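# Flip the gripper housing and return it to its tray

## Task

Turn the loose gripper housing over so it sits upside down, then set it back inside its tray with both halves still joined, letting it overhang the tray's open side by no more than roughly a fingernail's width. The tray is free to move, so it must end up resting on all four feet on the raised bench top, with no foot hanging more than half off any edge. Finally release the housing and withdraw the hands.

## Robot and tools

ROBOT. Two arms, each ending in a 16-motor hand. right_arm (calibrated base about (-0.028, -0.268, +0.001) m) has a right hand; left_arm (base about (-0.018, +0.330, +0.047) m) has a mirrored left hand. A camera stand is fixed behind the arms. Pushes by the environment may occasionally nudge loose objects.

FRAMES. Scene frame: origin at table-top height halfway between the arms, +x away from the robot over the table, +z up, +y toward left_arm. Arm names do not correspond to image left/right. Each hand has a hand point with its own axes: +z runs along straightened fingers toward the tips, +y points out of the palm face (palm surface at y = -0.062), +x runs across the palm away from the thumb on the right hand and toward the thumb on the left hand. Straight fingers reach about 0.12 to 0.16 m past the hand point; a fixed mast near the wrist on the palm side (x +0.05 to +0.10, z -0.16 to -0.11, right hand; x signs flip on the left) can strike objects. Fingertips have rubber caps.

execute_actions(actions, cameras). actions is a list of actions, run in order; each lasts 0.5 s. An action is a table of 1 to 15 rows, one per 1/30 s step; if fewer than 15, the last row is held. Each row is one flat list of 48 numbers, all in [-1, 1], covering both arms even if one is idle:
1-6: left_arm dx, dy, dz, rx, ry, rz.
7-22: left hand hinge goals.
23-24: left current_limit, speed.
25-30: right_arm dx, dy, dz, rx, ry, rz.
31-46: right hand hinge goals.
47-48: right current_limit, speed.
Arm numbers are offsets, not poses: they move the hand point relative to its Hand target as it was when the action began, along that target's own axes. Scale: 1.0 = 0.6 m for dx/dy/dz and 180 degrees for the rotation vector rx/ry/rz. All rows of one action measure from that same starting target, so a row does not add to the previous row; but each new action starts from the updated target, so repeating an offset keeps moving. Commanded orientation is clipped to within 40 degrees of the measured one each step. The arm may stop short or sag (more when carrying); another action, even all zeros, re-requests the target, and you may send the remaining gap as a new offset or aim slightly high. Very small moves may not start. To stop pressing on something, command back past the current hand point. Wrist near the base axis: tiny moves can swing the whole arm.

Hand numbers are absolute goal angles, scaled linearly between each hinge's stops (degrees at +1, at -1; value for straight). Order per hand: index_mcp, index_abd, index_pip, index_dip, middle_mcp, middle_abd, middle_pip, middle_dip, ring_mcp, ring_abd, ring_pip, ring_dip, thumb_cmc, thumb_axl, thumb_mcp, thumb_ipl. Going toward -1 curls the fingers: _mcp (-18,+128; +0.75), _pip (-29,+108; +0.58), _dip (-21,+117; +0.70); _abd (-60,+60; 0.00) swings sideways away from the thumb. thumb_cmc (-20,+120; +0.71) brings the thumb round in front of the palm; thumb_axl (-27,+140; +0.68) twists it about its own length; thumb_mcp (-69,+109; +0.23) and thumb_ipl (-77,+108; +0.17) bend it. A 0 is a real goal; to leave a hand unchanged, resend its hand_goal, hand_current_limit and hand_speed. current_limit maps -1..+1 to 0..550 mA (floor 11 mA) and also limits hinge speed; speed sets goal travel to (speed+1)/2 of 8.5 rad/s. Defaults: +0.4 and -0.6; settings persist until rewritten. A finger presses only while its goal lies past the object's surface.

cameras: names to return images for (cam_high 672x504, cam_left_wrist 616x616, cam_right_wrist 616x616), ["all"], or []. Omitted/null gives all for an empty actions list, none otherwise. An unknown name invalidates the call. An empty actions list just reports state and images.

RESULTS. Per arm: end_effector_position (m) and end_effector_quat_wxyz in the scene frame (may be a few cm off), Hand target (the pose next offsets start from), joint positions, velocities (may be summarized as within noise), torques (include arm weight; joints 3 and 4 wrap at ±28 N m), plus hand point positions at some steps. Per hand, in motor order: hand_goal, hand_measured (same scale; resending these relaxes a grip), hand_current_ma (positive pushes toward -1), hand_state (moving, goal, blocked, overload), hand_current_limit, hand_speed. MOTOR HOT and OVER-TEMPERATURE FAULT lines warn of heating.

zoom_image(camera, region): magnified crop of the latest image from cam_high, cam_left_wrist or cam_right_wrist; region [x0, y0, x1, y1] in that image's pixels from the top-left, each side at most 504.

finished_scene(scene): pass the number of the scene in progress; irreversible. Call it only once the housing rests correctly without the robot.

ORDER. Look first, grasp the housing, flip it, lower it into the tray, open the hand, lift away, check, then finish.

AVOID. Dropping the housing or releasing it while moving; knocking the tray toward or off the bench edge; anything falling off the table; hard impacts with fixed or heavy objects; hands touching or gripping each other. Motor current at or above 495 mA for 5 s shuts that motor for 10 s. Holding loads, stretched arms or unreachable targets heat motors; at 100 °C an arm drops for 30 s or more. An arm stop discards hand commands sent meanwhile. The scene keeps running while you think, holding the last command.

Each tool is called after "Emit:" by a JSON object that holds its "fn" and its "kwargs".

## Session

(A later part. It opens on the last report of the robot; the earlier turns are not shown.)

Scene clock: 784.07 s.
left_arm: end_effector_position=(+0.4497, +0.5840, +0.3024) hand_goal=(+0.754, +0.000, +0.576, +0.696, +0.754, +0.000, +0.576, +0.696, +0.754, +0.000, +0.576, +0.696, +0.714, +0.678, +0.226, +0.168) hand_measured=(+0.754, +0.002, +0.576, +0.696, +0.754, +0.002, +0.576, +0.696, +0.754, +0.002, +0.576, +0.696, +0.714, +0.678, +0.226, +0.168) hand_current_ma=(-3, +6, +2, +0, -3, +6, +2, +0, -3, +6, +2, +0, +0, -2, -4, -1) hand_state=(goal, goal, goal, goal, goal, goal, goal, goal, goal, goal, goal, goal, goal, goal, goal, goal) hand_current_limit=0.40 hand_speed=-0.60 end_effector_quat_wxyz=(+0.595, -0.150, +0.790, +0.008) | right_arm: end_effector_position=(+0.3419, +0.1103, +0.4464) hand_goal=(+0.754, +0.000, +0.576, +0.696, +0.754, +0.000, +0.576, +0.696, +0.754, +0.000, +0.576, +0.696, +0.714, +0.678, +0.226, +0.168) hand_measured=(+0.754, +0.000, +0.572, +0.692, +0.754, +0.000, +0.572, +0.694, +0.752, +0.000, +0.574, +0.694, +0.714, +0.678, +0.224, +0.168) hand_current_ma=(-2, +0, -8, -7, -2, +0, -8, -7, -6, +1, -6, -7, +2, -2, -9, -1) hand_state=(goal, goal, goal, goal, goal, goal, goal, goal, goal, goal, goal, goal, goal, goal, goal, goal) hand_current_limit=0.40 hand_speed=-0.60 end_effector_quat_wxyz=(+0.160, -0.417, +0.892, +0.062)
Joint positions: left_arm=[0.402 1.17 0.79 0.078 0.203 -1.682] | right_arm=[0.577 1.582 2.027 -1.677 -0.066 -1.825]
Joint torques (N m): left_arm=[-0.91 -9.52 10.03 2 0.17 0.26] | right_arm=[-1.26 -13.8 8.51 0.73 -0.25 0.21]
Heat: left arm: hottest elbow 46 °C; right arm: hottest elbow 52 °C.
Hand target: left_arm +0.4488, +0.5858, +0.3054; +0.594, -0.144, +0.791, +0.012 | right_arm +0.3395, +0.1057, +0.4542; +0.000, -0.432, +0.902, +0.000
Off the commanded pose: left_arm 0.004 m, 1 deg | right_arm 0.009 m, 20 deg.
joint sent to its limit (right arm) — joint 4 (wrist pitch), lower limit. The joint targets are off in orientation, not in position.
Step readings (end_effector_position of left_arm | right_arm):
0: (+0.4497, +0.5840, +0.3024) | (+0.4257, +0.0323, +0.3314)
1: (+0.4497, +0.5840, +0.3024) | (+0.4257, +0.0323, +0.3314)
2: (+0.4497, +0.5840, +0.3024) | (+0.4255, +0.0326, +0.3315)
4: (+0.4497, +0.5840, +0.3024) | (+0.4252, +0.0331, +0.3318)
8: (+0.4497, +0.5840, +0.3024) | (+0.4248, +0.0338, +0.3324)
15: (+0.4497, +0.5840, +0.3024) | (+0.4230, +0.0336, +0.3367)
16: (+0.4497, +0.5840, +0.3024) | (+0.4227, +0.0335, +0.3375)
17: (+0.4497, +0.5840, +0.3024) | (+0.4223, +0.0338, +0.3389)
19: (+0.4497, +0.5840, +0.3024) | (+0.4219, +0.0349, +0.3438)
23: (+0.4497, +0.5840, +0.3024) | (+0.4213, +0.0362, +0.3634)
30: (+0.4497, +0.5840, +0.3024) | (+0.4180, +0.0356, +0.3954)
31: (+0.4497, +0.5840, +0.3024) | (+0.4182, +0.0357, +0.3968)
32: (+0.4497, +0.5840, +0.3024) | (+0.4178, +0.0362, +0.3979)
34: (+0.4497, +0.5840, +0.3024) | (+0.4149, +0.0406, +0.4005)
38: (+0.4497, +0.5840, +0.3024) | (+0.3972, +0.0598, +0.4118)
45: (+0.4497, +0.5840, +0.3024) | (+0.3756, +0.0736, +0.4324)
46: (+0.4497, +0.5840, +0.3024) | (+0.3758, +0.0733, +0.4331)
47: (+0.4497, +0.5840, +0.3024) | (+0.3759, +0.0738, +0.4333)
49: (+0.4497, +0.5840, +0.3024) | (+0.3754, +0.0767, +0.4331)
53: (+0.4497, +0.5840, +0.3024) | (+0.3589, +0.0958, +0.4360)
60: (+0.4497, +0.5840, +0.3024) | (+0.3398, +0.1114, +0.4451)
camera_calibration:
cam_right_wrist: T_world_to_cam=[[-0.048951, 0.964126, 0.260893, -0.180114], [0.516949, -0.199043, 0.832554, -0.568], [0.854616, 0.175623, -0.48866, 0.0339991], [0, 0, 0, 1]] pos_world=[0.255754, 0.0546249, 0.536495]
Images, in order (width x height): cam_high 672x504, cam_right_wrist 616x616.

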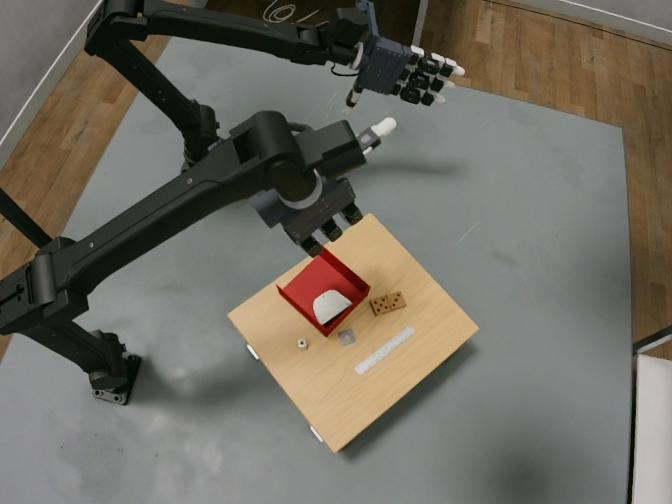

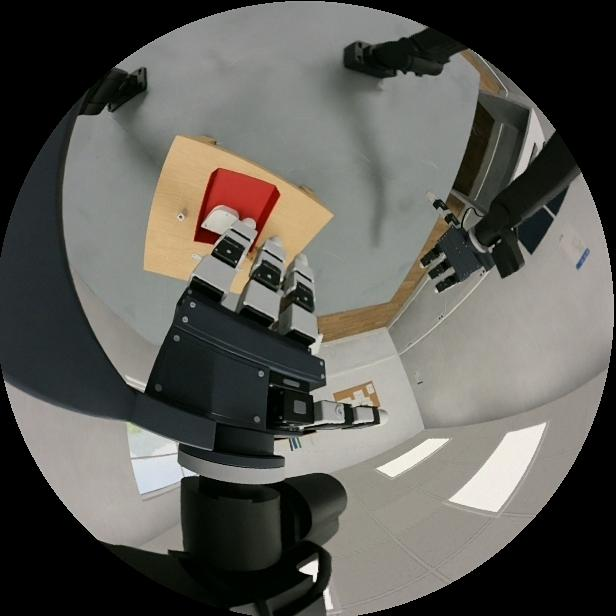

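Emit:
{"fn": "execute_actions", "kwargs": {"actions": [[[0,0,0,0,0,0,0.754,0,0.576,0.696,0.754,0,0.576,0.696,0.754,0,0.576,0.696,0.714,0.678,0.226,0.168,0.4,-0.6,0.0182,-0.0689,0.0475,0,0,0,0.48,0,0.139,0.551,0.48,0,0.139,0.551,-0.342,0,-0.591,0.116,0.714,0.678,0.226,0.168,0.4,-0.6]],[[0,0,0,0,0,0,0.754,0,0.576,0.696,0.754,0,0.576,0.696,0.754,0,0.576,0.696,0.714,0.678,0.226,0.168,0.4,-0.6,0.0182,-0.0689,0.0475,0,0,0,0.48,0,0.139,0.551,0.48,0,0.139,0.551,-0.342,0,-0.591,0.116,0.714,0.678,0.226,0.168,0.4,-0.6]],[[0,0,0,0,0,0,0.754,0,0.576,0.696,0.754,0,0.576,0.696,0.754,0,0.576,0.696,0.714,0.678,0.226,0.168,0.4,-0.6,0.0182,-0.0689,0.0475,0,0,0,0.48,0,0.139,0.551,0.48,0,0.139,0.551,-0.342,0,-0.591,0.116,0.714,0.678,0.226,0.168,0.4,-0.6]],[[0,0,0,0,0,0,0.754,0,0.576,0.696,0.754,0,0.576,0.696,0.754,0,0.576,0.696,0.714,0.678,0.226,0.168,0.4,-0.6,0.0182,-0.0689,0.0475,0,0,0.05,0.48,0,0.139,0.551,0.48,0,0.139,0.551,-0.342,0,-0.591,0.116,0.714,0.678,0.226,0.168,0.4,-0.6]]], "cameras": ["cam_right_wrist","cam_high"]}}

Emit:
{"fn": "zoom_image", "kwargs": {"camera": "cam_right_wrist", "region": [200, 140, 340, 280]}}

Scene clock: 819.10 s.
left_arm: end_effector_position=(+0.4497, +0.5840, +0.3024) hand_goal=(+0.754, +0.000, +0.576, +0.696, +0.754, +0.000, +0.576, +0.696, +0.754, +0.000, +0.576, +0.696, +0.714, +0.678, +0.226, +0.168) hand_measured=(+0.754, +0.002, +0.576, +0.696, +0.754, +0.002, +0.576, +0.696, +0.754, +0.002, +0.576, +0.696, +0.714, +0.678, +0.226, +0.168) hand_current_ma=(-3, +6, +2, +0, -3, +6, +2, +0, -3, +6, +2, +0, +0, -2, -4, -1) hand_state=(goal, goal, goal, goal, goal, goal, goal, goal, goal, goal, goal, goal, goal, goal, goal, goal) hand_current_limit=0.40 hand_speed=-0.60 end_effector_quat_wxyz=(+0.595, -0.150, +0.790, +0.008) | right_arm: end_effector_position=(+0.4392, -0.0359, +0.3446) hand_goal=(+0.480, +0.000, +0.140, +0.552, +0.480, +0.000, +0.140, +0.552, -0.342, +0.000, -0.590, +0.116, +0.714, +0.678, +0.226, +0.168) hand_measured=(+0.484, +0.000, +0.146, +0.556, +0.486, +0.000, +0.146, +0.556, -0.322, +0.000, -0.586, +0.118, +0.714, +0.678, +0.224, +0.168) hand_current_ma=(+13, +0, +13, +9, +15, +0, +14, +8, +69, +1, +12, +7, +0, -2, -9, -1) hand_state=(goal, goal, goal, goal, goal, goal, goal, goal, goal, goal, goal, goal, goal, goal, goal, goal) hand_current_limit=0.40 hand_speed=-0.60 end_effector_quat_wxyz=(+0.064, -0.356, +0.932, +0.006)
Joint positions: left_arm=[0.402 1.17 0.79 0.078 0.203 -1.682] | right_arm=[0.256 1.669 1.903 -1.677 -0.021 -2.012]
Joint torques (N m): left_arm=[-0.44 -9.47 10.09 1.99 0.18 0.3] | right_arm=[-0.62 -12.98 8.85 0.2 -0.26 0.18]
Heat: left arm: hottest elbow 46 °C; right arm: hottest elbow 49 °C.
Hand target: left_arm +0.4488, +0.5858, +0.3054; +0.594, -0.144, +0.791, +0.012 | right_arm +0.4408, -0.0321, +0.3403; +0.000, -0.360, +0.933, +0.000
Off the commanded pose: left_arm 0.004 m, 1 deg | right_arm 0.006 m, 7 deg.
joint sent to its limit (right arm) — joint 4 (wrist pitch), lower limit. The joint targets are off in orientation, not in position.
Step readings (end_effector_position of left_arm | right_arm):
0: (+0.4497, +0.5840, +0.3024) | (+0.3419, +0.1104, +0.4465)
1: (+0.4497, +0.5840, +0.3024) | (+0.3421, +0.1101, +0.4462)
2: (+0.4497, +0.5840, +0.3024) | (+0.3438, +0.1079, +0.4449)
4: (+0.4497, +0.5840, +0.3024) | (+0.3465, +0.1023, +0.4406)
8: (+0.4497, +0.5840, +0.3024) | (+0.3600, +0.0823, +0.4286)
15: (+0.4497, +0.5840, +0.3024) | (+0.3681, +0.0697, +0.4250)
16: (+0.4497, +0.5840, +0.3024) | (+0.3678, +0.0696, +0.4249)
17: (+0.4497, +0.5840, +0.3024) | (+0.3683, +0.0681, +0.4243)
19: (+0.4497, +0.5840, +0.3024) | (+0.3692, +0.0637, +0.4218)
23: (+0.4497, +0.5840, +0.3024) | (+0.3801, +0.0458, +0.4127)
30: (+0.4497, +0.5840, +0.3024) | (+0.3906, +0.0338, +0.4028)
31: (+0.4497, +0.5840, +0.3024) | (+0.3905, +0.0336, +0.4025)
32: (+0.4497, +0.5840, +0.3024) | (+0.3910, +0.0325, +0.4018)
34: (+0.4497, +0.5840, +0.3024) | (+0.3927, +0.0285, +0.3996)
38: (+0.4497, +0.5840, +0.3024) | (+0.4046, +0.0115, +0.3880)
45: (+0.4497, +0.5840, +0.3024) | (+0.4168, -0.0004, +0.3710)
46: (+0.4497, +0.5840, +0.3024) | (+0.4167, -0.0003, +0.3703)
47: (+0.4497, +0.5840, +0.3024) | (+0.4173, -0.0018, +0.3692)
49: (+0.4497, +0.5840, +0.3024) | (+0.4188, -0.0057, +0.3654)
53: (+0.4497, +0.5840, +0.3024) | (+0.4282, -0.0235, +0.3534)
60: (+0.4497, +0.5840, +0.3024) | (+0.4391, -0.0366, +0.3445)
camera_calibration:
cam_right_wrist: T_world_to_cam=[[0.121937, 0.988218, 0.0925007, -0.0238646], [0.608495, -0.148058, 0.779623, -0.582778], [0.784133, -0.038779, -0.61938, -0.00499632], [0, 0, 0, 1]] pos_world=[0.361445, -0.0628955, 0.45346]
Images, in order (width x height): cam_high 672x504, cam_right_wrist 616x616.

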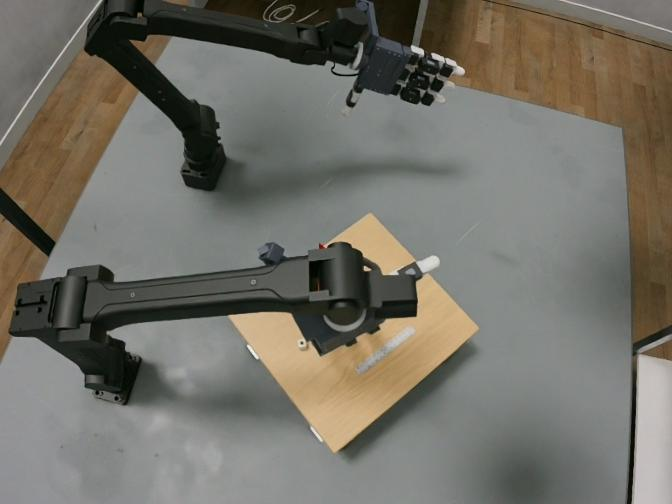

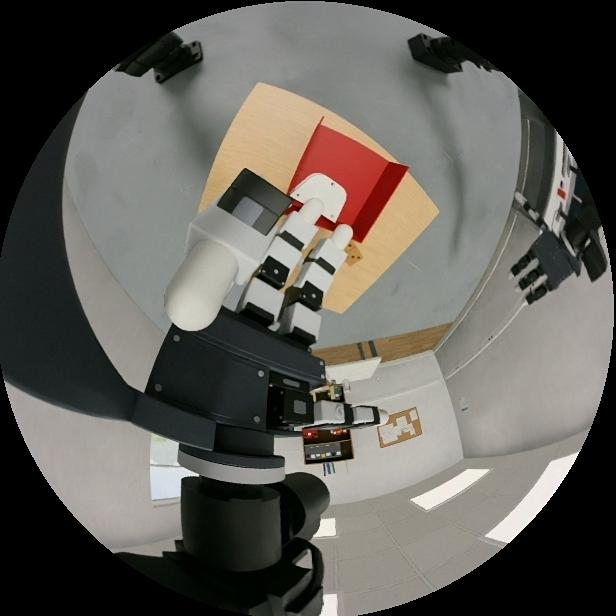

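Scaled by 3.600 from the camera's 616x616 image, which has a finer 880x880 frame.

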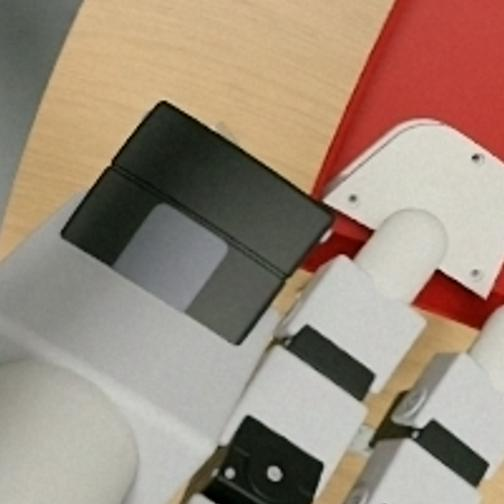

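Emit:
{"fn": "execute_actions", "kwargs": {"actions": [[[0,0,0,0,0,0,0.754,0,0.576,0.696,0.754,0,0.576,0.696,0.754,0,0.576,0.696,0.714,0.678,0.226,0.168,0.4,-0.6,0,0,0.06,0,0,0,0.48,0,0.139,0.551,0.48,0,0.139,0.551,-0.342,0,-0.591,0.116,0.714,0.678,0.226,0.168,0.4,-0.6]],[[0,0,0,0,0,0,0.754,0,0.576,0.696,0.754,0,0.576,0.696,0.754,0,0.576,0.696,0.714,0.678,0.226,0.168,0.4,-0.6,0,0,0.025,0,0,0,0.48,0,0.139,0.551,0.48,0,0.139,0.551,-0.342,0,-0.591,0.116,0.714,0.678,0.226,0.168,0.4,-0.6]]], "cameras": ["cam_right_wrist"]}}

Emit:
{"fn": "zoom_image", "kwargs": {"camera": "cam_right_wrist", "region": [200, 140, 340, 280]}}

Scene clock: 831.73 s.
left_arm: end_effector_position=(+0.4497, +0.5840, +0.3024) hand_goal=(+0.754, +0.000, +0.576, +0.696, +0.754, +0.000, +0.576, +0.696, +0.754, +0.000, +0.576, +0.696, +0.714, +0.678, +0.226, +0.168) hand_measured=(+0.754, +0.002, +0.576, +0.696, +0.754, +0.002, +0.576, +0.696, +0.754, +0.002, +0.576, +0.696, +0.714, +0.678, +0.226, +0.168) hand_current_ma=(-3, +6, +2, +0, -3, +6, +2, +0, -3, +6, +2, +0, +0, -2, -4, -1) hand_state=(goal, goal, goal, goal, goal, goal, goal, goal, goal, goal, goal, goal, goal, goal, goal, goal) hand_current_limit=0.40 hand_speed=-0.60 end_effector_quat_wxyz=(+0.595, -0.150, +0.790, +0.008) | right_arm: end_effector_position=(+0.4400, -0.0368, +0.3023) hand_goal=(+0.480, +0.000, +0.140, +0.552, +0.480, +0.000, +0.140, +0.552, -0.342, +0.000, -0.590, +0.116, +0.714, +0.678, +0.226, +0.168) hand_measured=(+0.484, +0.000, +0.146, +0.556, +0.486, +0.000, +0.146, +0.556, -0.322, +0.000, -0.586, +0.118, +0.714, +0.678, +0.224, +0.168) hand_current_ma=(+13, +0, +13, +9, +15, +0, +14, +8, +69, +1, +12, +7, +0, -2, -9, -1) hand_state=(goal, goal, goal, goal, goal, goal, goal, goal, goal, goal, goal, goal, goal, goal, goal, goal) hand_current_limit=0.40 hand_speed=-0.60 end_effector_quat_wxyz=(+0.017, -0.358, +0.933, -0.001)
Joint positions: left_arm=[0.402 1.17 0.79 0.078 0.203 -1.682] | right_arm=[0.261 1.716 1.857 -1.677 0 -2.011]
Joint torques (N m): left_arm=[-0.79 -9.7 10.19 2 0.17 0.28] | right_arm=[-0.15 -12.92 8.28 -0.02 -0.23 0.14]
Heat: left arm: hottest elbow 46 °C; right arm: hottest elbow 49 °C.
Hand target: left_arm +0.4488, +0.5858, +0.3054; +0.594, -0.144, +0.791, +0.012 | right_arm +0.4408, -0.0322, +0.2893; +0.000, -0.359, +0.933, +0.000
Off the commanded pose: left_arm 0.004 m, 1 deg | right_arm 0.014 m, 2 deg.
joint sent to its limit (right arm) — joint 4 (wrist pitch), lower limit. The joint targets still meet the commanded pose.
Step readings (end_effector_position of left_arm | right_arm):
0: (+0.4497, +0.5840, +0.3024) | (+0.4392, -0.0359, +0.3446)
1: (+0.4497, +0.5840, +0.3024) | (+0.4392, -0.0359, +0.3446)
2: (+0.4497, +0.5840, +0.3024) | (+0.4390, -0.0362, +0.3434)
4: (+0.4497, +0.5840, +0.3024) | (+0.4379, -0.0372, +0.3391)
8: (+0.4497, +0.5840, +0.3024) | (+0.4374, -0.0371, +0.3240)
15: (+0.4497, +0.5840, +0.3024) | (+0.4404, -0.0356, +0.3058)
16: (+0.4497, +0.5840, +0.3024) | (+0.4405, -0.0357, +0.3056)
17: (+0.4497, +0.5840, +0.3024) | (+0.4405, -0.0359, +0.3055)
19: (+0.4497, +0.5840, +0.3024) | (+0.4406, -0.0360, +0.3053)
23: (+0.4497, +0.5840, +0.3024) | (+0.4399, -0.0367, +0.3026)
30: (+0.4497, +0.5840, +0.3024) | (+0.4400, -0.0368, +0.3023)
camera_calibration:
cam_right_wrist: T_world_to_cam=[[0.124789, 0.991539, 0.0357457, -0.00314078], [0.671383, -0.110913, 0.732764, -0.562595], [0.730529, -0.0674422, -0.679543, 0.00883766], [0, 0, 0, 1]] pos_world=[0.371652, -0.0586888, 0.418367]
Images, in order (width x height): cam_right_wrist 616x616.

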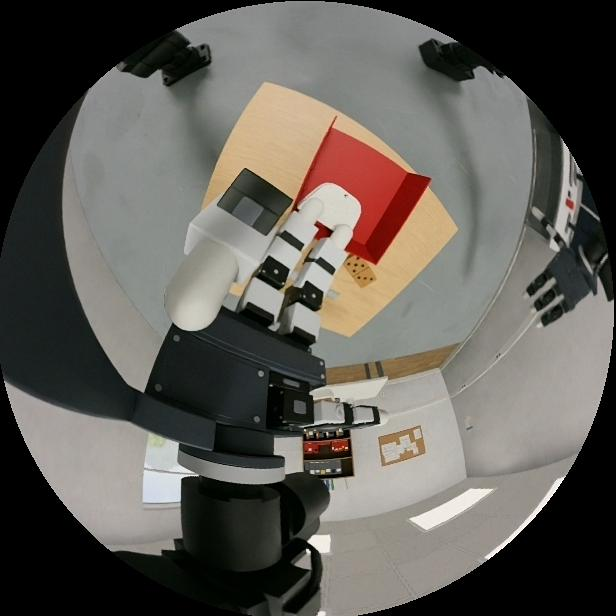

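Scaled by 3.600 from the camera's 616x616 image, which has a finer 880x880 frame.

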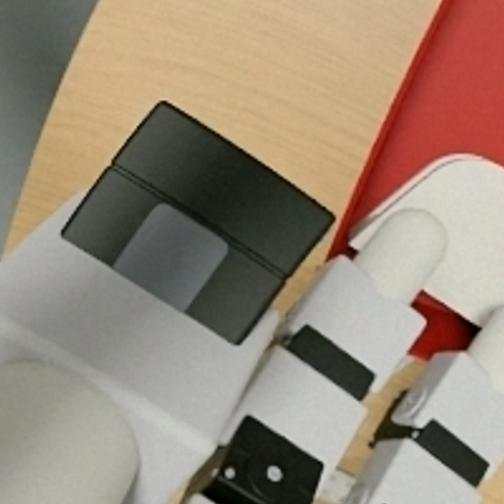

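Emit:
{"fn": "execute_actions", "kwargs": {"actions": [[[0,0,0,0,0,0,0.754,0,0.576,0.696,0.754,0,0.576,0.696,0.754,0,0.576,0.696,0.714,0.678,0.226,0.168,0.4,-0.6,0,0,0.02,0,0,0,0.48,0,0.139,0.551,0.48,0,0.139,0.551,-0.342,0,-0.591,0.116,0.714,0.678,0.226,0.168,0.4,-0.6]]], "cameras": ["cam_right_wrist"]}}

Emit:
{"fn": "zoom_image", "kwargs": {"camera": "cam_right_wrist", "region": [260, 150, 400, 290]}}

Scene clock: 839.70 s.
left_arm: end_effector_position=(+0.4497, +0.5840, +0.3024) hand_goal=(+0.754, +0.000, +0.576, +0.696, +0.754, +0.000, +0.576, +0.696, +0.754, +0.000, +0.576, +0.696, +0.714, +0.678, +0.226, +0.168) hand_measured=(+0.754, +0.002, +0.576, +0.696, +0.754, +0.002, +0.576, +0.696, +0.754, +0.002, +0.576, +0.696, +0.714, +0.678, +0.226, +0.168) hand_current_ma=(-3, +6, +2, +0, -3, +6, +2, +0, -3, +6, +2, +0, +0, -2, -4, -1) hand_state=(goal, goal, goal, goal, goal, goal, goal, goal, goal, goal, goal, goal, goal, goal, goal, goal) hand_current_limit=0.40 hand_speed=-0.60 end_effector_quat_wxyz=(+0.595, -0.150, +0.790, +0.008) | right_arm: end_effector_position=(+0.4413, -0.0377, +0.2966) hand_goal=(+0.480, +0.000, +0.140, +0.552, +0.480, +0.000, +0.140, +0.552, -0.342, +0.000, -0.590, +0.116, +0.714, +0.678, +0.226, +0.168) hand_measured=(+0.474, -0.004, +0.136, +0.552, +0.488, -0.008, +0.144, +0.554, -0.322, +0.000, -0.586, +0.118, +0.714, +0.678, +0.224, +0.168) hand_current_ma=(-16, -7, -8, +0, +28, -18, +13, +7, +69, +1, +12, +7, +0, -2, -9, -1) hand_state=(goal, goal, goal, goal, goal, goal, goal, goal, goal, goal, goal, goal, goal, goal, goal, goal) hand_current_limit=0.40 hand_speed=-0.60 end_effector_quat_wxyz=(+0.018, -0.358, +0.933, -0.005)
Joint positions: left_arm=[0.402 1.17 0.79 0.078 0.203 -1.682] | right_arm=[0.261 1.716 1.843 -1.663 0.007 -2.011]
Joint torques (N m): left_arm=[-1.38 -9.17 10.18 1.89 0.17 0.27] | right_arm=[0.03 -12.81 6.89 0.5 -0.43 0.15]
Heat: left arm: hottest elbow 46 °C; right arm: hottest elbow 50 °C.
Hand target: left_arm +0.4488, +0.5858, +0.3054; +0.594, -0.144, +0.791, +0.012 | right_arm +0.4408, -0.0322, +0.2773; +0.000, -0.359, +0.933, +0.000
Off the commanded pose: left_arm 0.004 m, 1 deg | right_arm 0.020 m, 2 deg.
Step readings (end_effector_position of left_arm | right_arm):
0: (+0.4497, +0.5840, +0.3024) | (+0.4400, -0.0368, +0.3023)
1: (+0.4497, +0.5840, +0.3024) | (+0.4400, -0.0368, +0.3023)
2: (+0.4497, +0.5840, +0.3024) | (+0.4399, -0.0369, +0.3016)
4: (+0.4497, +0.5840, +0.3024) | (+0.4402, -0.0374, +0.2992)
8: (+0.4497, +0.5840, +0.3024) | (+0.4411, -0.0377, +0.2971)
15: (+0.4497, +0.5840, +0.3024) | (+0.4412, -0.0377, +0.2966)
camera_calibration:
cam_right_wrist: T_world_to_cam=[[0.124942, 0.99171, 0.0300271, -0.000637143], [0.669132, -0.10657, 0.735463, -0.55905], [0.732566, -0.0717978, -0.676899, 0.00219127], [0, 0, 0, 1]] pos_world=[0.372552, -0.0587886, 0.412663]
Images, in order (width x height): cam_right_wrist 616x616.

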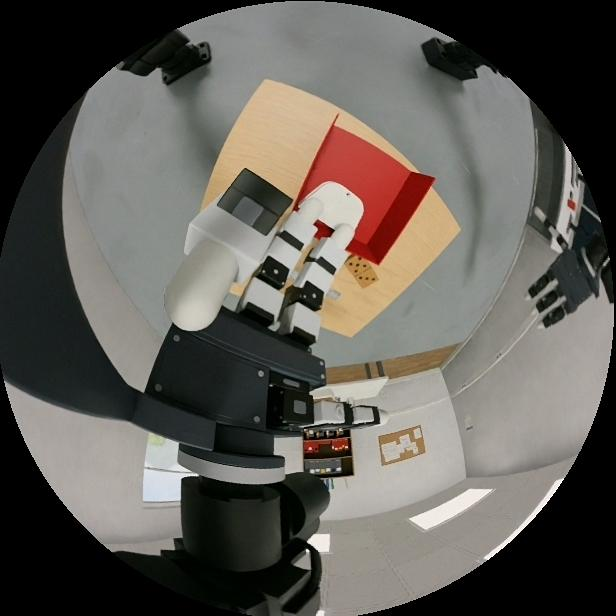

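Scaled by 3.600 from the camera's 616x616 image, which has a finer 880x880 frame.

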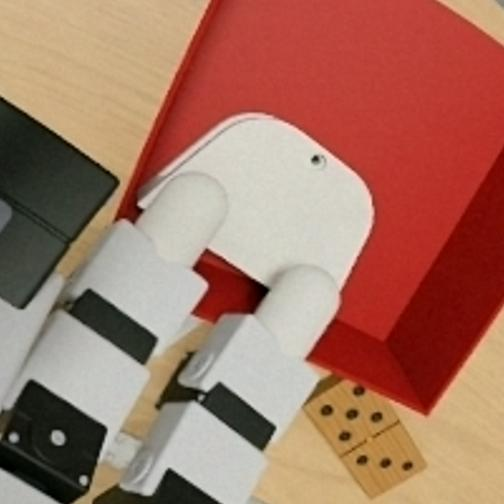

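Emit:
{"fn": "execute_actions", "kwargs": {"actions": [[[0,0,0,0,0,0,0.754,0,0.576,0.696,0.754,0,0.576,0.696,0.754,0,0.576,0.696,0.714,0.678,0.226,0.168,0.4,-0.6,0,0,0.01,0,0,0,0.48,0,0.139,0.551,0.48,0,0.139,0.551,-0.342,0,-0.591,0.116,0.714,0.678,0.226,0.168,0.4,-0.6],[0,0,0,0,0,0,0.754,0,0.576,0.696,0.754,0,0.576,0.696,0.754,0,0.576,0.696,0.714,0.678,0.226,0.168,0.4,-0.6,0.0035,0.0248,0.01,0,0,0,0.48,0,0.139,0.551,0.48,0,0.139,0.551,-0.342,0,-0.591,0.116,0.714,0.678,0.226,0.168,0.4,-0.6]]], "cameras": ["cam_right_wrist"]}}

Emit:
{"fn": "zoom_image", "kwargs": {"camera": "cam_right_wrist", "region": [260, 150, 400, 290]}}

Scene clock: 855.77 s.
left_arm: end_effector_position=(+0.4497, +0.5840, +0.3024) hand_goal=(+0.754, +0.000, +0.576, +0.696, +0.754, +0.000, +0.576, +0.696, +0.754, +0.000, +0.576, +0.696, +0.714, +0.678, +0.226, +0.168) hand_measured=(+0.754, +0.002, +0.576, +0.696, +0.754, +0.002, +0.576, +0.696, +0.754, +0.002, +0.576, +0.696, +0.714, +0.678, +0.226, +0.168) hand_current_ma=(-3, +6, +2, +0, -3, +6, +2, +0, -3, +6, +2, +0, +0, -2, -4, -1) hand_state=(goal, goal, goal, goal, goal, goal, goal, goal, goal, goal, goal, goal, goal, goal, goal, goal) hand_current_limit=0.40 hand_speed=-0.60 end_effector_quat_wxyz=(+0.595, -0.150, +0.790, +0.008) | right_arm: end_effector_position=(+0.4388, -0.0380, +0.2956) hand_goal=(+0.480, +0.000, +0.140, +0.552, +0.480, +0.000, +0.140, +0.552, -0.342, +0.000, -0.590, +0.116, +0.714, +0.678, +0.226, +0.168) hand_measured=(+0.472, -0.004, +0.134, +0.550, +0.490, -0.010, +0.138, +0.552, -0.322, +0.000, -0.586, +0.118, +0.714, +0.678, +0.224, +0.168) hand_current_ma=(-22, -10, -15, -2, +31, -28, -6, -2, +69, +1, +12, +7, +0, -2, -9, -1) hand_state=(goal, goal, goal, goal, goal, goal, goal, goal, goal, goal, goal, goal, goal, goal, goal, goal) hand_current_limit=0.40 hand_speed=-0.60 end_effector_quat_wxyz=(+0.028, -0.353, +0.935, -0.008)
Joint positions: left_arm=[0.402 1.17 0.79 0.078 0.203 -1.682] | right_arm=[0.263 1.69 1.808 -1.632 0.013 -1.997]
Joint torques (N m): left_arm=[-0.91 -9.29 10.28 2.14 0.2 0.29] | right_arm=[1.49 -12.1 6.04 0.16 -0.6 0.26]
Heat: left arm: hottest elbow 46 °C; right arm: hottest elbow 49 °C.
Hand target: left_arm +0.4488, +0.5858, +0.3054; +0.594, -0.144, +0.791, +0.012 | right_arm +0.4293, -0.0226, +0.2713; +0.000, -0.360, +0.933, +0.000
Off the commanded pose: left_arm 0.004 m, 1 deg | right_arm 0.030 m, 3 deg.
Step readings (end_effector_position of left_arm | right_arm):
0: (+0.4497, +0.5840, +0.3024) | (+0.4413, -0.0377, +0.2966)
1: (+0.4497, +0.5840, +0.3024) | (+0.4413, -0.0377, +0.2966)
2: (+0.4497, +0.5840, +0.3024) | (+0.4414, -0.0377, +0.2960)
4: (+0.4497, +0.5840, +0.3024) | (+0.4412, -0.0380, +0.2950)
8: (+0.4497, +0.5840, +0.3024) | (+0.4390, -0.0384, +0.2956)
15: (+0.4497, +0.5840, +0.3024) | (+0.4388, -0.0381, +0.2956)
camera_calibration:
cam_right_wrist: T_world_to_cam=[[0.135813, 0.990138, 0.0343801, -0.00605909], [0.65118, -0.115365, 0.750104, -0.553502], [0.746673, -0.079486, -0.660426, -0.00804921], [0, 0, 0, 1]] pos_world=[0.367263, -0.0584952, 0.410077]
Images, in order (width x height): cam_right_wrist 616x616.

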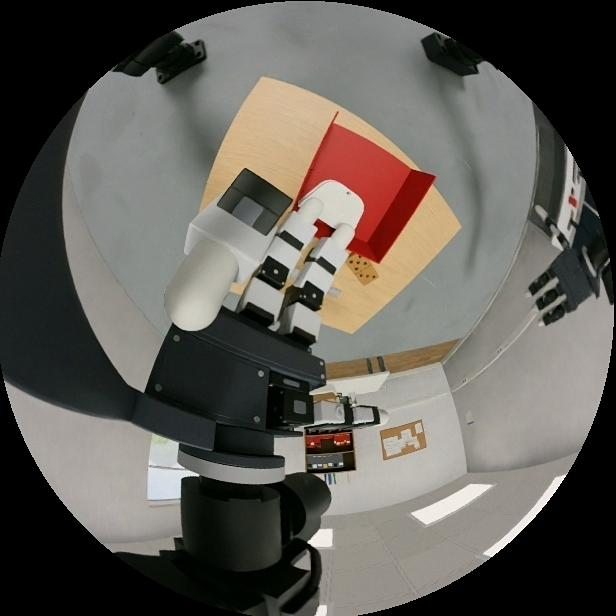

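Scaled by 3.600 from the camera's 616x616 image, which has a finer 880x880 frame.

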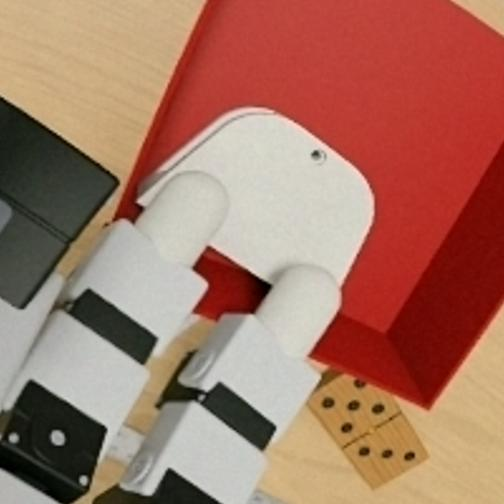

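Emit:
{"fn": "execute_actions", "kwargs": {"actions": [[[0,0,0,0,0,0,0.754,0,0.576,0.696,0.754,0,0.576,0.696,0.754,0,0.576,0.696,0.714,0.678,0.226,0.168,0.4,-0.6,0.0035,0.0248,0.002,0,0,0,0.48,0,0.139,0.551,0.48,0,0.139,0.551,-0.342,0,-0.591,0.116,0.714,0.678,0.226,0.168,0.4,-0.6]],[[0,0,0,0,0,0,0.754,0,0.576,0.696,0.754,0,0.576,0.696,0.754,0,0.576,0.696,0.714,0.678,0.226,0.168,0.4,-0.6,0.0035,0.0248,0.002,0,0,0,0.48,0,0.139,0.551,0.48,0,0.139,0.551,-0.342,0,-0.591,0.116,0.714,0.678,0.226,0.168,0.4,-0.6]]], "cameras": ["cam_right_wrist"]}}

Emit:
{"fn": "zoom_image", "kwargs": {"camera": "cam_right_wrist", "region": [260, 150, 400, 290]}}

Scene clock: 862.53 s.
left_arm: end_effector_position=(+0.4497, +0.5840, +0.3024) hand_goal=(+0.754, +0.000, +0.576, +0.696, +0.754, +0.000, +0.576, +0.696, +0.754, +0.000, +0.576, +0.696, +0.714, +0.678, +0.226, +0.168) hand_measured=(+0.754, +0.002, +0.576, +0.696, +0.754, +0.002, +0.576, +0.696, +0.754, +0.002, +0.576, +0.696, +0.714, +0.678, +0.226, +0.168) hand_current_ma=(-3, +6, +2, +0, -3, +6, +2, +0, -3, +6, +2, +0, +0, -2, -4, -1) hand_state=(goal, goal, goal, goal, goal, goal, goal, goal, goal, goal, goal, goal, goal, goal, goal, goal) hand_current_limit=0.40 hand_speed=-0.60 end_effector_quat_wxyz=(+0.595, -0.150, +0.790, +0.008) | right_arm: end_effector_position=(+0.4273, -0.0281, +0.3005) hand_goal=(+0.480, +0.000, +0.140, +0.552, +0.480, +0.000, +0.140, +0.552, -0.342, +0.000, -0.590, +0.116, +0.714, +0.678, +0.226, +0.168) hand_measured=(+0.482, -0.004, +0.140, +0.550, +0.552, -0.010, +0.160, +0.550, -0.322, +0.000, -0.586, +0.118, +0.714, +0.678, +0.224, +0.168) hand_current_ma=(+2, -8, -2, -2, +308, -25, +68, -5, +69, +1, +12, +7, +0, -2, -9, -1) hand_state=(goal, goal, goal, goal, blocked, goal, blocked, goal, goal, goal, goal, goal, goal, goal, goal, goal) hand_current_limit=0.40 hand_speed=-0.60 end_effector_quat_wxyz=(+0.045, -0.342, +0.938, -0.018)
Joint positions: left_arm=[0.402 1.17 0.79 0.078 0.203 -1.682] | right_arm=[0.295 1.64 1.761 -1.6 0.034 -1.945]
Joint torques (N m): left_arm=[-0.79 -9.82 10.41 1.87 0.18 0.29] | right_arm=[2.67 -11.11 5.19 -0.38 -1.28 0.22]
Heat: left arm: hottest elbow 46 °C; right arm: hottest elbow 48 °C.
Hand target: left_arm +0.4488, +0.5858, +0.3054; +0.594, -0.144, +0.791, +0.012 | right_arm +0.4062, -0.0033, +0.2690; +0.000, -0.359, +0.933, +0.000
Off the commanded pose: left_arm 0.004 m, 1 deg | right_arm 0.045 m, 6 deg.
Step readings (end_effector_position of left_arm | right_arm):
0: (+0.4497, +0.5840, +0.3024) | (+0.4389, -0.0380, +0.2956)
1: (+0.4497, +0.5840, +0.3024) | (+0.4387, -0.0379, +0.2955)
2: (+0.4497, +0.5840, +0.3024) | (+0.4385, -0.0377, +0.2951)
4: (+0.4497, +0.5840, +0.3024) | (+0.4372, -0.0372, +0.2957)
8: (+0.4497, +0.5840, +0.3024) | (+0.4346, -0.0349, +0.2972)
15: (+0.4497, +0.5840, +0.3024) | (+0.4344, -0.0340, +0.2973)
16: (+0.4497, +0.5840, +0.3024) | (+0.4343, -0.0340, +0.2974)
17: (+0.4497, +0.5840, +0.3024) | (+0.4341, -0.0338, +0.2970)
19: (+0.4497, +0.5840, +0.3024) | (+0.4330, -0.0336, +0.2972)
23: (+0.4497, +0.5840, +0.3024) | (+0.4291, -0.0304, +0.2994)
30: (+0.4497, +0.5840, +0.3024) | (+0.4272, -0.0282, +0.3005)
camera_calibration:
cam_right_wrist: T_world_to_cam=[[0.156656, 0.987061, 0.0341909, -0.0234357], [0.61851, -0.125035, 0.775765, -0.542505], [0.770002, -0.100381, -0.630095, -0.01502], [0, 0, 0, 1]] pos_world=[0.350782, -0.0462075, 0.412193]
Images, in order (width x height): cam_right_wrist 616x616.

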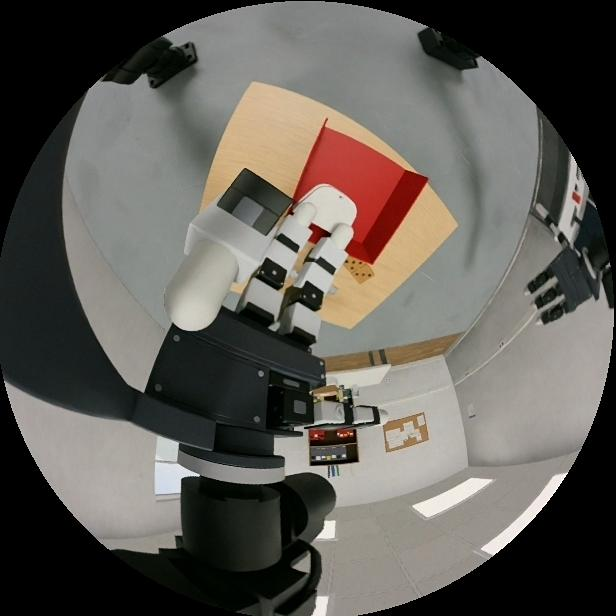

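Scaled by 3.600 from the camera's 616x616 image, which has a finer 880x880 frame.

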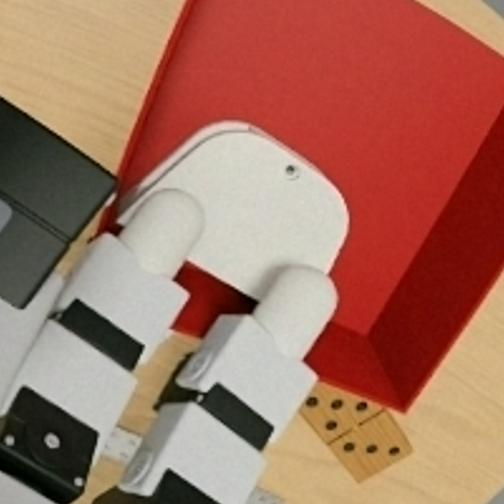

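Emit:
{"fn": "execute_actions", "kwargs": {"actions": [[[0,0,0,0,0,0,0.754,0,0.576,0.696,0.754,0,0.576,0.696,0.754,0,0.576,0.696,0.714,0.678,0.226,0.168,0.4,-0.6,0.0035,0.0248,0.004,0,0,0,0.48,0,0.139,0.551,0.48,0,0.139,0.551,-0.342,0,-0.591,0.116,0.714,0.678,0.226,0.168,0.4,-0.6]]], "cameras": ["cam_right_wrist"]}}

Emit:
{"fn": "zoom_image", "kwargs": {"camera": "cam_right_wrist", "region": [260, 150, 400, 290]}}

Scene clock: 870.63 s.
left_arm: end_effector_position=(+0.4497, +0.5840, +0.3024) hand_goal=(+0.754, +0.000, +0.576, +0.696, +0.754, +0.000, +0.576, +0.696, +0.754, +0.000, +0.576, +0.696, +0.714, +0.678, +0.226, +0.168) hand_measured=(+0.754, +0.002, +0.576, +0.696, +0.754, +0.002, +0.576, +0.696, +0.754, +0.002, +0.576, +0.696, +0.714, +0.678, +0.226, +0.168) hand_current_ma=(-3, +6, +2, +0, -3, +6, +2, +0, -3, +6, +2, +0, +0, -2, -4, -1) hand_state=(goal, goal, goal, goal, goal, goal, goal, goal, goal, goal, goal, goal, goal, goal, goal, goal) hand_current_limit=0.40 hand_speed=-0.60 end_effector_quat_wxyz=(+0.595, -0.150, +0.790, +0.008) | right_arm: end_effector_position=(+0.4169, -0.0194, +0.3038) hand_goal=(+0.480, +0.000, +0.140, +0.552, +0.480, +0.000, +0.140, +0.552, -0.342, +0.000, -0.590, +0.116, +0.714, +0.678, +0.226, +0.168) hand_measured=(+0.482, -0.004, +0.140, +0.550, +0.620, -0.010, +0.172, +0.552, -0.322, +0.000, -0.586, +0.118, +0.714, +0.678, +0.224, +0.168) hand_current_ma=(+3, -8, -2, -2, +385, -23, +110, -1, +69, +1, +12, +7, +0, -2, -9, -1) hand_state=(goal, goal, goal, goal, blocked, goal, blocked, goal, goal, goal, goal, goal, goal, goal, goal, goal) hand_current_limit=0.40 hand_speed=-0.60 end_effector_quat_wxyz=(+0.053, -0.341, +0.938, -0.020)
Joint positions: left_arm=[0.402 1.17 0.79 0.078 0.203 -1.682] | right_arm=[0.32 1.611 1.734 -1.588 0.04 -1.919]
Joint torques (N m): left_arm=[-0.26 -9.64 10.14 2.13 0.16 0.28] | right_arm=[2.55 -10.11 4.85 -0.5 -1.45 0.23]
Heat: left arm: hottest elbow 46 °C; right arm: hottest elbow 48 °C.
Hand target: left_arm +0.4488, +0.5858, +0.3054; +0.594, -0.144, +0.791, +0.012 | right_arm +0.3946, +0.0063, +0.2663; +0.000, -0.359, +0.933, +0.000
Off the commanded pose: left_arm 0.004 m, 1 deg | right_arm 0.050 m, 7 deg.
Step readings (end_effector_position of left_arm | right_arm):
0: (+0.4497, +0.5840, +0.3024) | (+0.4273, -0.0281, +0.3005)
1: (+0.4497, +0.5840, +0.3024) | (+0.4271, -0.0280, +0.3004)
2: (+0.4497, +0.5840, +0.3024) | (+0.4270, -0.0280, +0.3000)
4: (+0.4497, +0.5840, +0.3024) | (+0.4260, -0.0275, +0.3004)
8: (+0.4497, +0.5840, +0.3024) | (+0.4211, -0.0239, +0.3023)
15: (+0.4497, +0.5840, +0.3024) | (+0.4168, -0.0194, +0.3039)
camera_calibration:
cam_right_wrist: T_world_to_cam=[[0.157344, 0.986795, 0.0384425, -0.032097], [0.606046, -0.127223, 0.785189, -0.535191], [0.779712, -0.100247, -0.618061, -0.0119021], [0, 0, 0, 1]] pos_world=[0.338681, -0.0376084, 0.414104]
Images, in order (width x height): cam_right_wrist 616x616.

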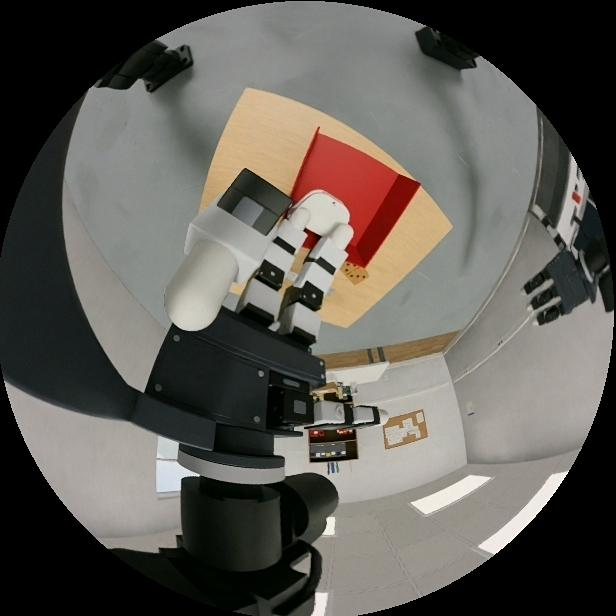

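Scaled by 3.600 from the camera's 616x616 image, which has a finer 880x880 frame.

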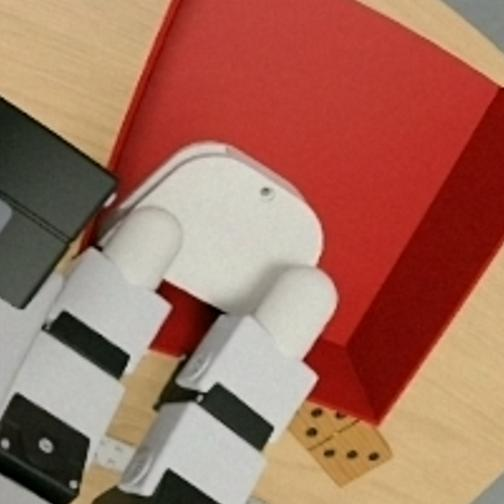

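Emit:
{"fn": "execute_actions", "kwargs": {"actions": [], "cameras": ["cam_high", "cam_left_wrist"]}}

Emit:
{"fn": "zoom_image", "kwargs": {"camera": "cam_high", "region": [240, 210, 420, 360]}}

Scene clock: 877.37 s.
left_arm: end_effector_position=(+0.4497, +0.5840, +0.3024) hand_goal=(+0.754, +0.000, +0.576, +0.696, +0.754, +0.000, +0.576, +0.696, +0.754, +0.000, +0.576, +0.696, +0.714, +0.678, +0.226, +0.168) hand_measured=(+0.754, +0.002, +0.576, +0.696, +0.754, +0.002, +0.576, +0.696, +0.754, +0.002, +0.576, +0.696, +0.714, +0.678, +0.226, +0.168) hand_current_ma=(-3, +6, +2, +0, -3, +6, +2, +0, -3, +6, +2, +0, +0, -2, -4, -1) hand_state=(goal, goal, goal, goal, goal, goal, goal, goal, goal, goal, goal, goal, goal, goal, goal, goal) hand_current_limit=0.40 hand_speed=-0.60 end_effector_quat_wxyz=(+0.595, -0.150, +0.790, +0.008) | right_arm: end_effector_position=(+0.4169, -0.0194, +0.3038) hand_goal=(+0.480, +0.000, +0.140, +0.552, +0.480, +0.000, +0.140, +0.552, -0.342, +0.000, -0.590, +0.116, +0.714, +0.678, +0.226, +0.168) hand_measured=(+0.482, -0.004, +0.140, +0.550, +0.620, -0.010, +0.172, +0.552, -0.322, +0.000, -0.586, +0.118, +0.714, +0.678, +0.224, +0.168) hand_current_ma=(+3, -8, -2, -2, +385, -24, +110, -1, +69, +1, +12, +7, +0, -2, -9, -1) hand_state=(goal, goal, goal, goal, blocked, goal, blocked, goal, goal, goal, goal, goal, goal, goal, goal, goal) hand_current_limit=0.40 hand_speed=-0.60 end_effector_quat_wxyz=(+0.053, -0.341, +0.938, -0.020)
Joint positions: left_arm=[0.402 1.17 0.79 0.078 0.203 -1.682] | right_arm=[0.32 1.611 1.734 -1.588 0.04 -1.919]
Joint velocities: within noise
Joint torques (N m): left_arm=[-1.26 -9.35 10.19 1.99 0.18 0.26] | right_arm=[2.84 -10.23 4.97 -0.51 -1.43 0.24]
Heat: left arm: hottest elbow 46 °C; right arm: hottest elbow 47 °C.
Hand target: left_arm +0.4488, +0.5858, +0.3054; +0.594, -0.144, +0.791, +0.012 | right_arm +0.3946, +0.0063, +0.2663; +0.000, -0.359, +0.933, +0.000
Off the commanded pose: left_arm 0.004 m, 1 deg | right_arm 0.050 m, 7 deg.
camera_calibration:
cam_left_wrist: T_world_to_cam=[[0.353332, -0.433055, 0.829229, -0.186069], [-0.658349, -0.744856, -0.108471, 0.719194], [0.66463, -0.507596, -0.548283, 0.285613], [0, 0, 0, 1]] pos_world=[0.349398, 0.600094, 0.388902]
Images, in order (width x height): cam_high 672x504, cam_left_wrist 616x616.

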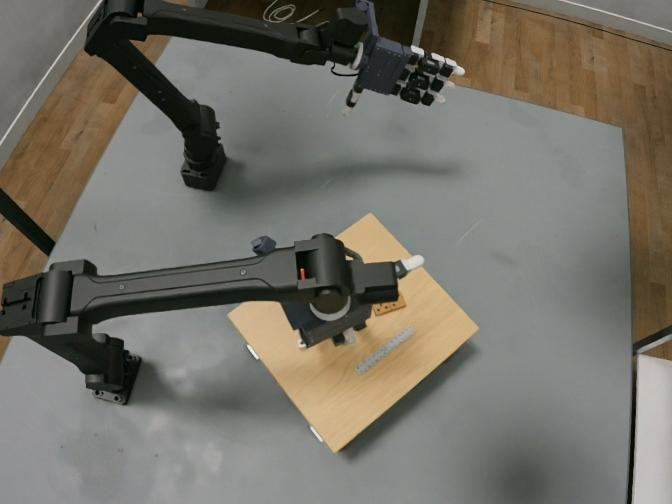

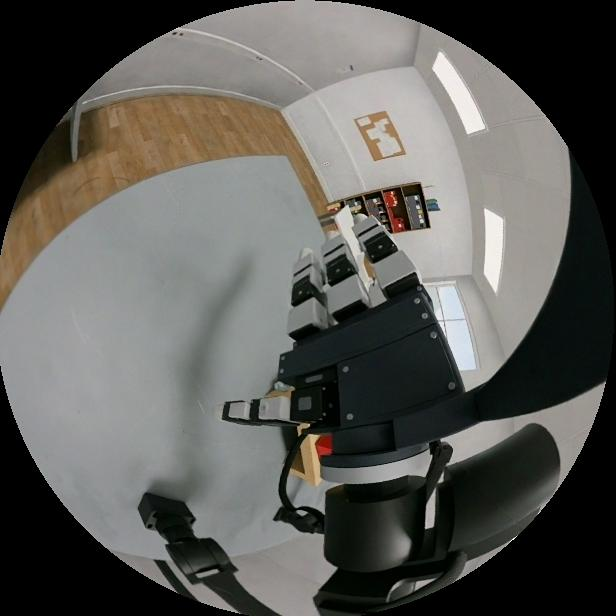

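Scaled by 2.800 from the camera's 672x504 image, which has a finer 960x720 frame.

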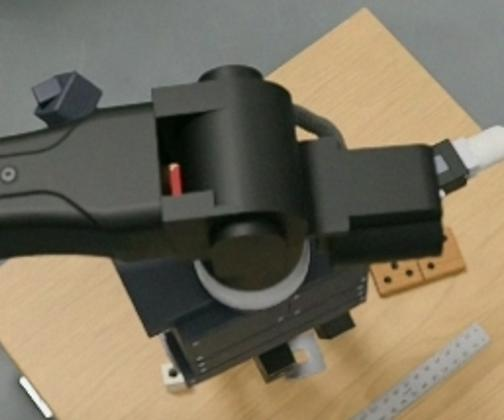

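Emit:
{"fn": "execute_actions", "kwargs": {"actions": [[[0,0,0,0,0,0,0.754,0,0.576,0.696,0.754,0,0.576,0.696,0.754,0,0.576,0.696,0.714,0.678,0.226,0.168,0.4,-0.6,-0.02,-0.01,-0.08,0,0,0,0.48,0,0.139,0.551,0.48,0,0.139,0.551,-0.342,0,-0.591,0.116,0.714,0.678,0.226,0.168,0.4,-0.6]],[[0,0,0,0,0,0,0.754,0,0.576,0.696,0.754,0,0.576,0.696,0.754,0,0.576,0.696,0.714,0.678,0.226,0.168,0.4,-0.6,0,0,-0.08,0,0,0,0.069,0,-0.518,-0.174,0.069,0,-0.518,-0.174,0.754,0,0.576,0.696,0.714,0.678,0.226,0.168,0.4,-0.6]],[[0,0,0,0,0,0,0.754,0,0.576,0.696,0.754,0,0.576,0.696,0.754,0,0.576,0.696,0.714,0.678,0.226,0.168,0.4,-0.6,0,0,-0.06,0,0,0,0.069,0,-0.518,-0.174,0.069,0,-0.518,-0.174,0.754,0,0.576,0.696,0.714,0.678,0.226,0.168,0.4,-0.6]]], "cameras": ["cam_right_wrist","cam_high"]}}

Emit:
{"fn": "zoom_image", "kwargs": {"camera": "cam_right_wrist", "region": [190, 110, 350, 270]}}

Scene clock: 900.10 s.
left_arm: end_effector_position=(+0.4497, +0.5840, +0.3024) hand_goal=(+0.754, +0.000, +0.576, +0.696, +0.754, +0.000, +0.576, +0.696, +0.754, +0.000, +0.576, +0.696, +0.714, +0.678, +0.226, +0.168) hand_measured=(+0.754, +0.002, +0.576, +0.696, +0.754, +0.002, +0.576, +0.696, +0.754, +0.002, +0.576, +0.696, +0.714, +0.678, +0.226, +0.168) hand_current_ma=(-3, +6, +2, +0, -3, +6, +2, +0, -3, +6, +2, +0, +0, -2, -4, -1) hand_state=(goal, goal, goal, goal, goal, goal, goal, goal, goal, goal, goal, goal, goal, goal, goal, goal) hand_current_limit=0.40 hand_speed=-0.60 end_effector_quat_wxyz=(+0.595, -0.150, +0.790, +0.008) | right_arm: end_effector_position=(+0.4026, +0.0110, +0.3715) hand_goal=(+0.070, +0.000, -0.518, -0.174, +0.070, +0.000, -0.518, -0.174, +0.754, +0.000, +0.576, +0.696, +0.714, +0.678, +0.226, +0.168) hand_measured=(+0.086, -0.004, -0.512, -0.170, +0.086, -0.002, -0.512, -0.172, +0.750, +0.000, +0.572, +0.694, +0.714, +0.678, +0.224, +0.168) hand_current_ma=(+53, -7, +17, +8, +54, -5, +17, +7, -10, +1, -8, -7, +1, -2, -9, -1) hand_state=(goal, goal, goal, goal, goal, goal, goal, goal, goal, goal, goal, goal, goal, goal, goal, goal) hand_current_limit=0.40 hand_speed=-0.60 end_effector_quat_wxyz=(+0.087, -0.356, +0.930, +0.025)
Joint positions: left_arm=[0.402 1.17 0.79 0.078 0.203 -1.682] | right_arm=[0.357 1.6 1.877 -1.672 -0.045 -1.909]
Joint torques (N m): left_arm=[-1.08 -9.05 10.14 2.09 0.2 0.29] | right_arm=[-1.14 -13.57 12.7 0.06 -0.34 0.22]
Heat: left arm: hottest elbow 46 °C; right arm: hottest elbow 46 °C.
Hand target: left_arm +0.4488, +0.5858, +0.3054; +0.594, -0.144, +0.791, +0.012 | right_arm +0.4076, +0.0100, +0.3986; +0.000, -0.360, +0.933, +0.000
Off the commanded pose: left_arm 0.004 m, 1 deg | right_arm 0.027 m, 10 deg.
joint sent to its limit (right arm) — joint 4 (wrist pitch), lower limit. The joint targets are off in orientation, not in position.
Step readings (end_effector_position of left_arm | right_arm):
0: (+0.4497, +0.5840, +0.3024) | (+0.4169, -0.0194, +0.3038)
1: (+0.4497, +0.5840, +0.3024) | (+0.4169, -0.0194, +0.3038)
2: (+0.4497, +0.5840, +0.3024) | (+0.4168, -0.0193, +0.3050)
4: (+0.4497, +0.5840, +0.3024) | (+0.4117, -0.0152, +0.3090)
8: (+0.4497, +0.5840, +0.3024) | (+0.3967, -0.0013, +0.3024)
15: (+0.4497, +0.5840, +0.3024) | (+0.3942, +0.0078, +0.2942)
16: (+0.4497, +0.5840, +0.3024) | (+0.3944, +0.0078, +0.2950)
17: (+0.4497, +0.5840, +0.3024) | (+0.3950, +0.0080, +0.2967)
19: (+0.4497, +0.5840, +0.3024) | (+0.3976, +0.0089, +0.3020)
23: (+0.4497, +0.5840, +0.3024) | (+0.4002, +0.0100, +0.3176)
30: (+0.4497, +0.5840, +0.3024) | (+0.4000, +0.0103, +0.3376)
31: (+0.4497, +0.5840, +0.3024) | (+0.4002, +0.0104, +0.3385)
32: (+0.4497, +0.5840, +0.3024) | (+0.4004, +0.0108, +0.3395)
34: (+0.4497, +0.5840, +0.3024) | (+0.4014, +0.0114, +0.3426)
38: (+0.4497, +0.5840, +0.3024) | (+0.4031, +0.0118, +0.3537)
45: (+0.4497, +0.5840, +0.3024) | (+0.4021, +0.0114, +0.3705)
camera_calibration:
cam_right_wrist: T_world_to_cam=[[0.11645, 0.982334, 0.146493, -0.086063], [0.586298, -0.187045, 0.788206, -0.568335], [0.801682, -0.00589798, -0.597722, 0.0266916], [0, 0, 0, 1]] pos_world=[0.321838, -0.0216044, 0.476527]
Images, in order (width x height): cam_high 672x504, cam_right_wrist 616x616.

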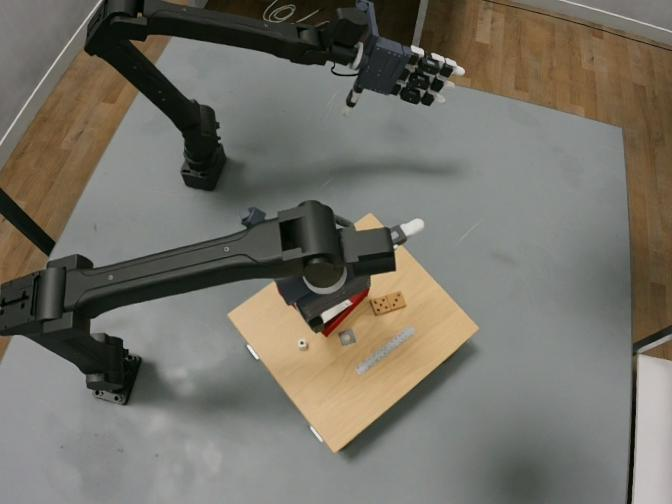

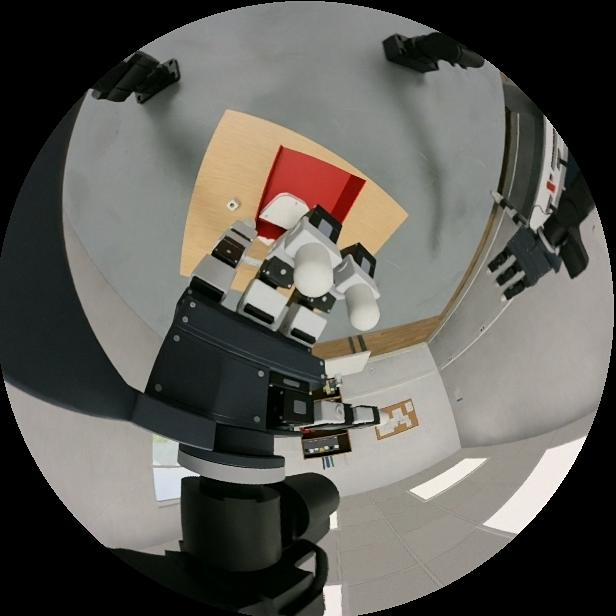

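Scaled by 3.150 from the camera's 616x616 image, which has a finer 880x880 frame.

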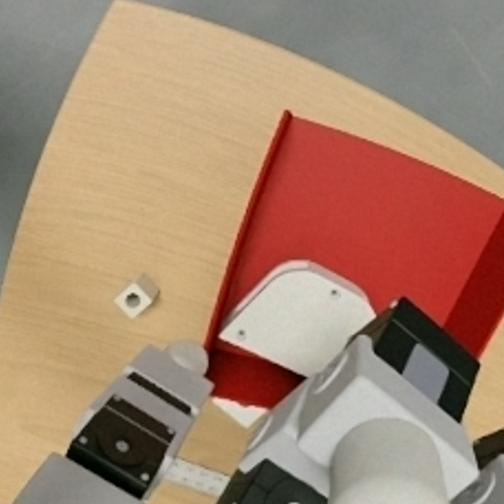

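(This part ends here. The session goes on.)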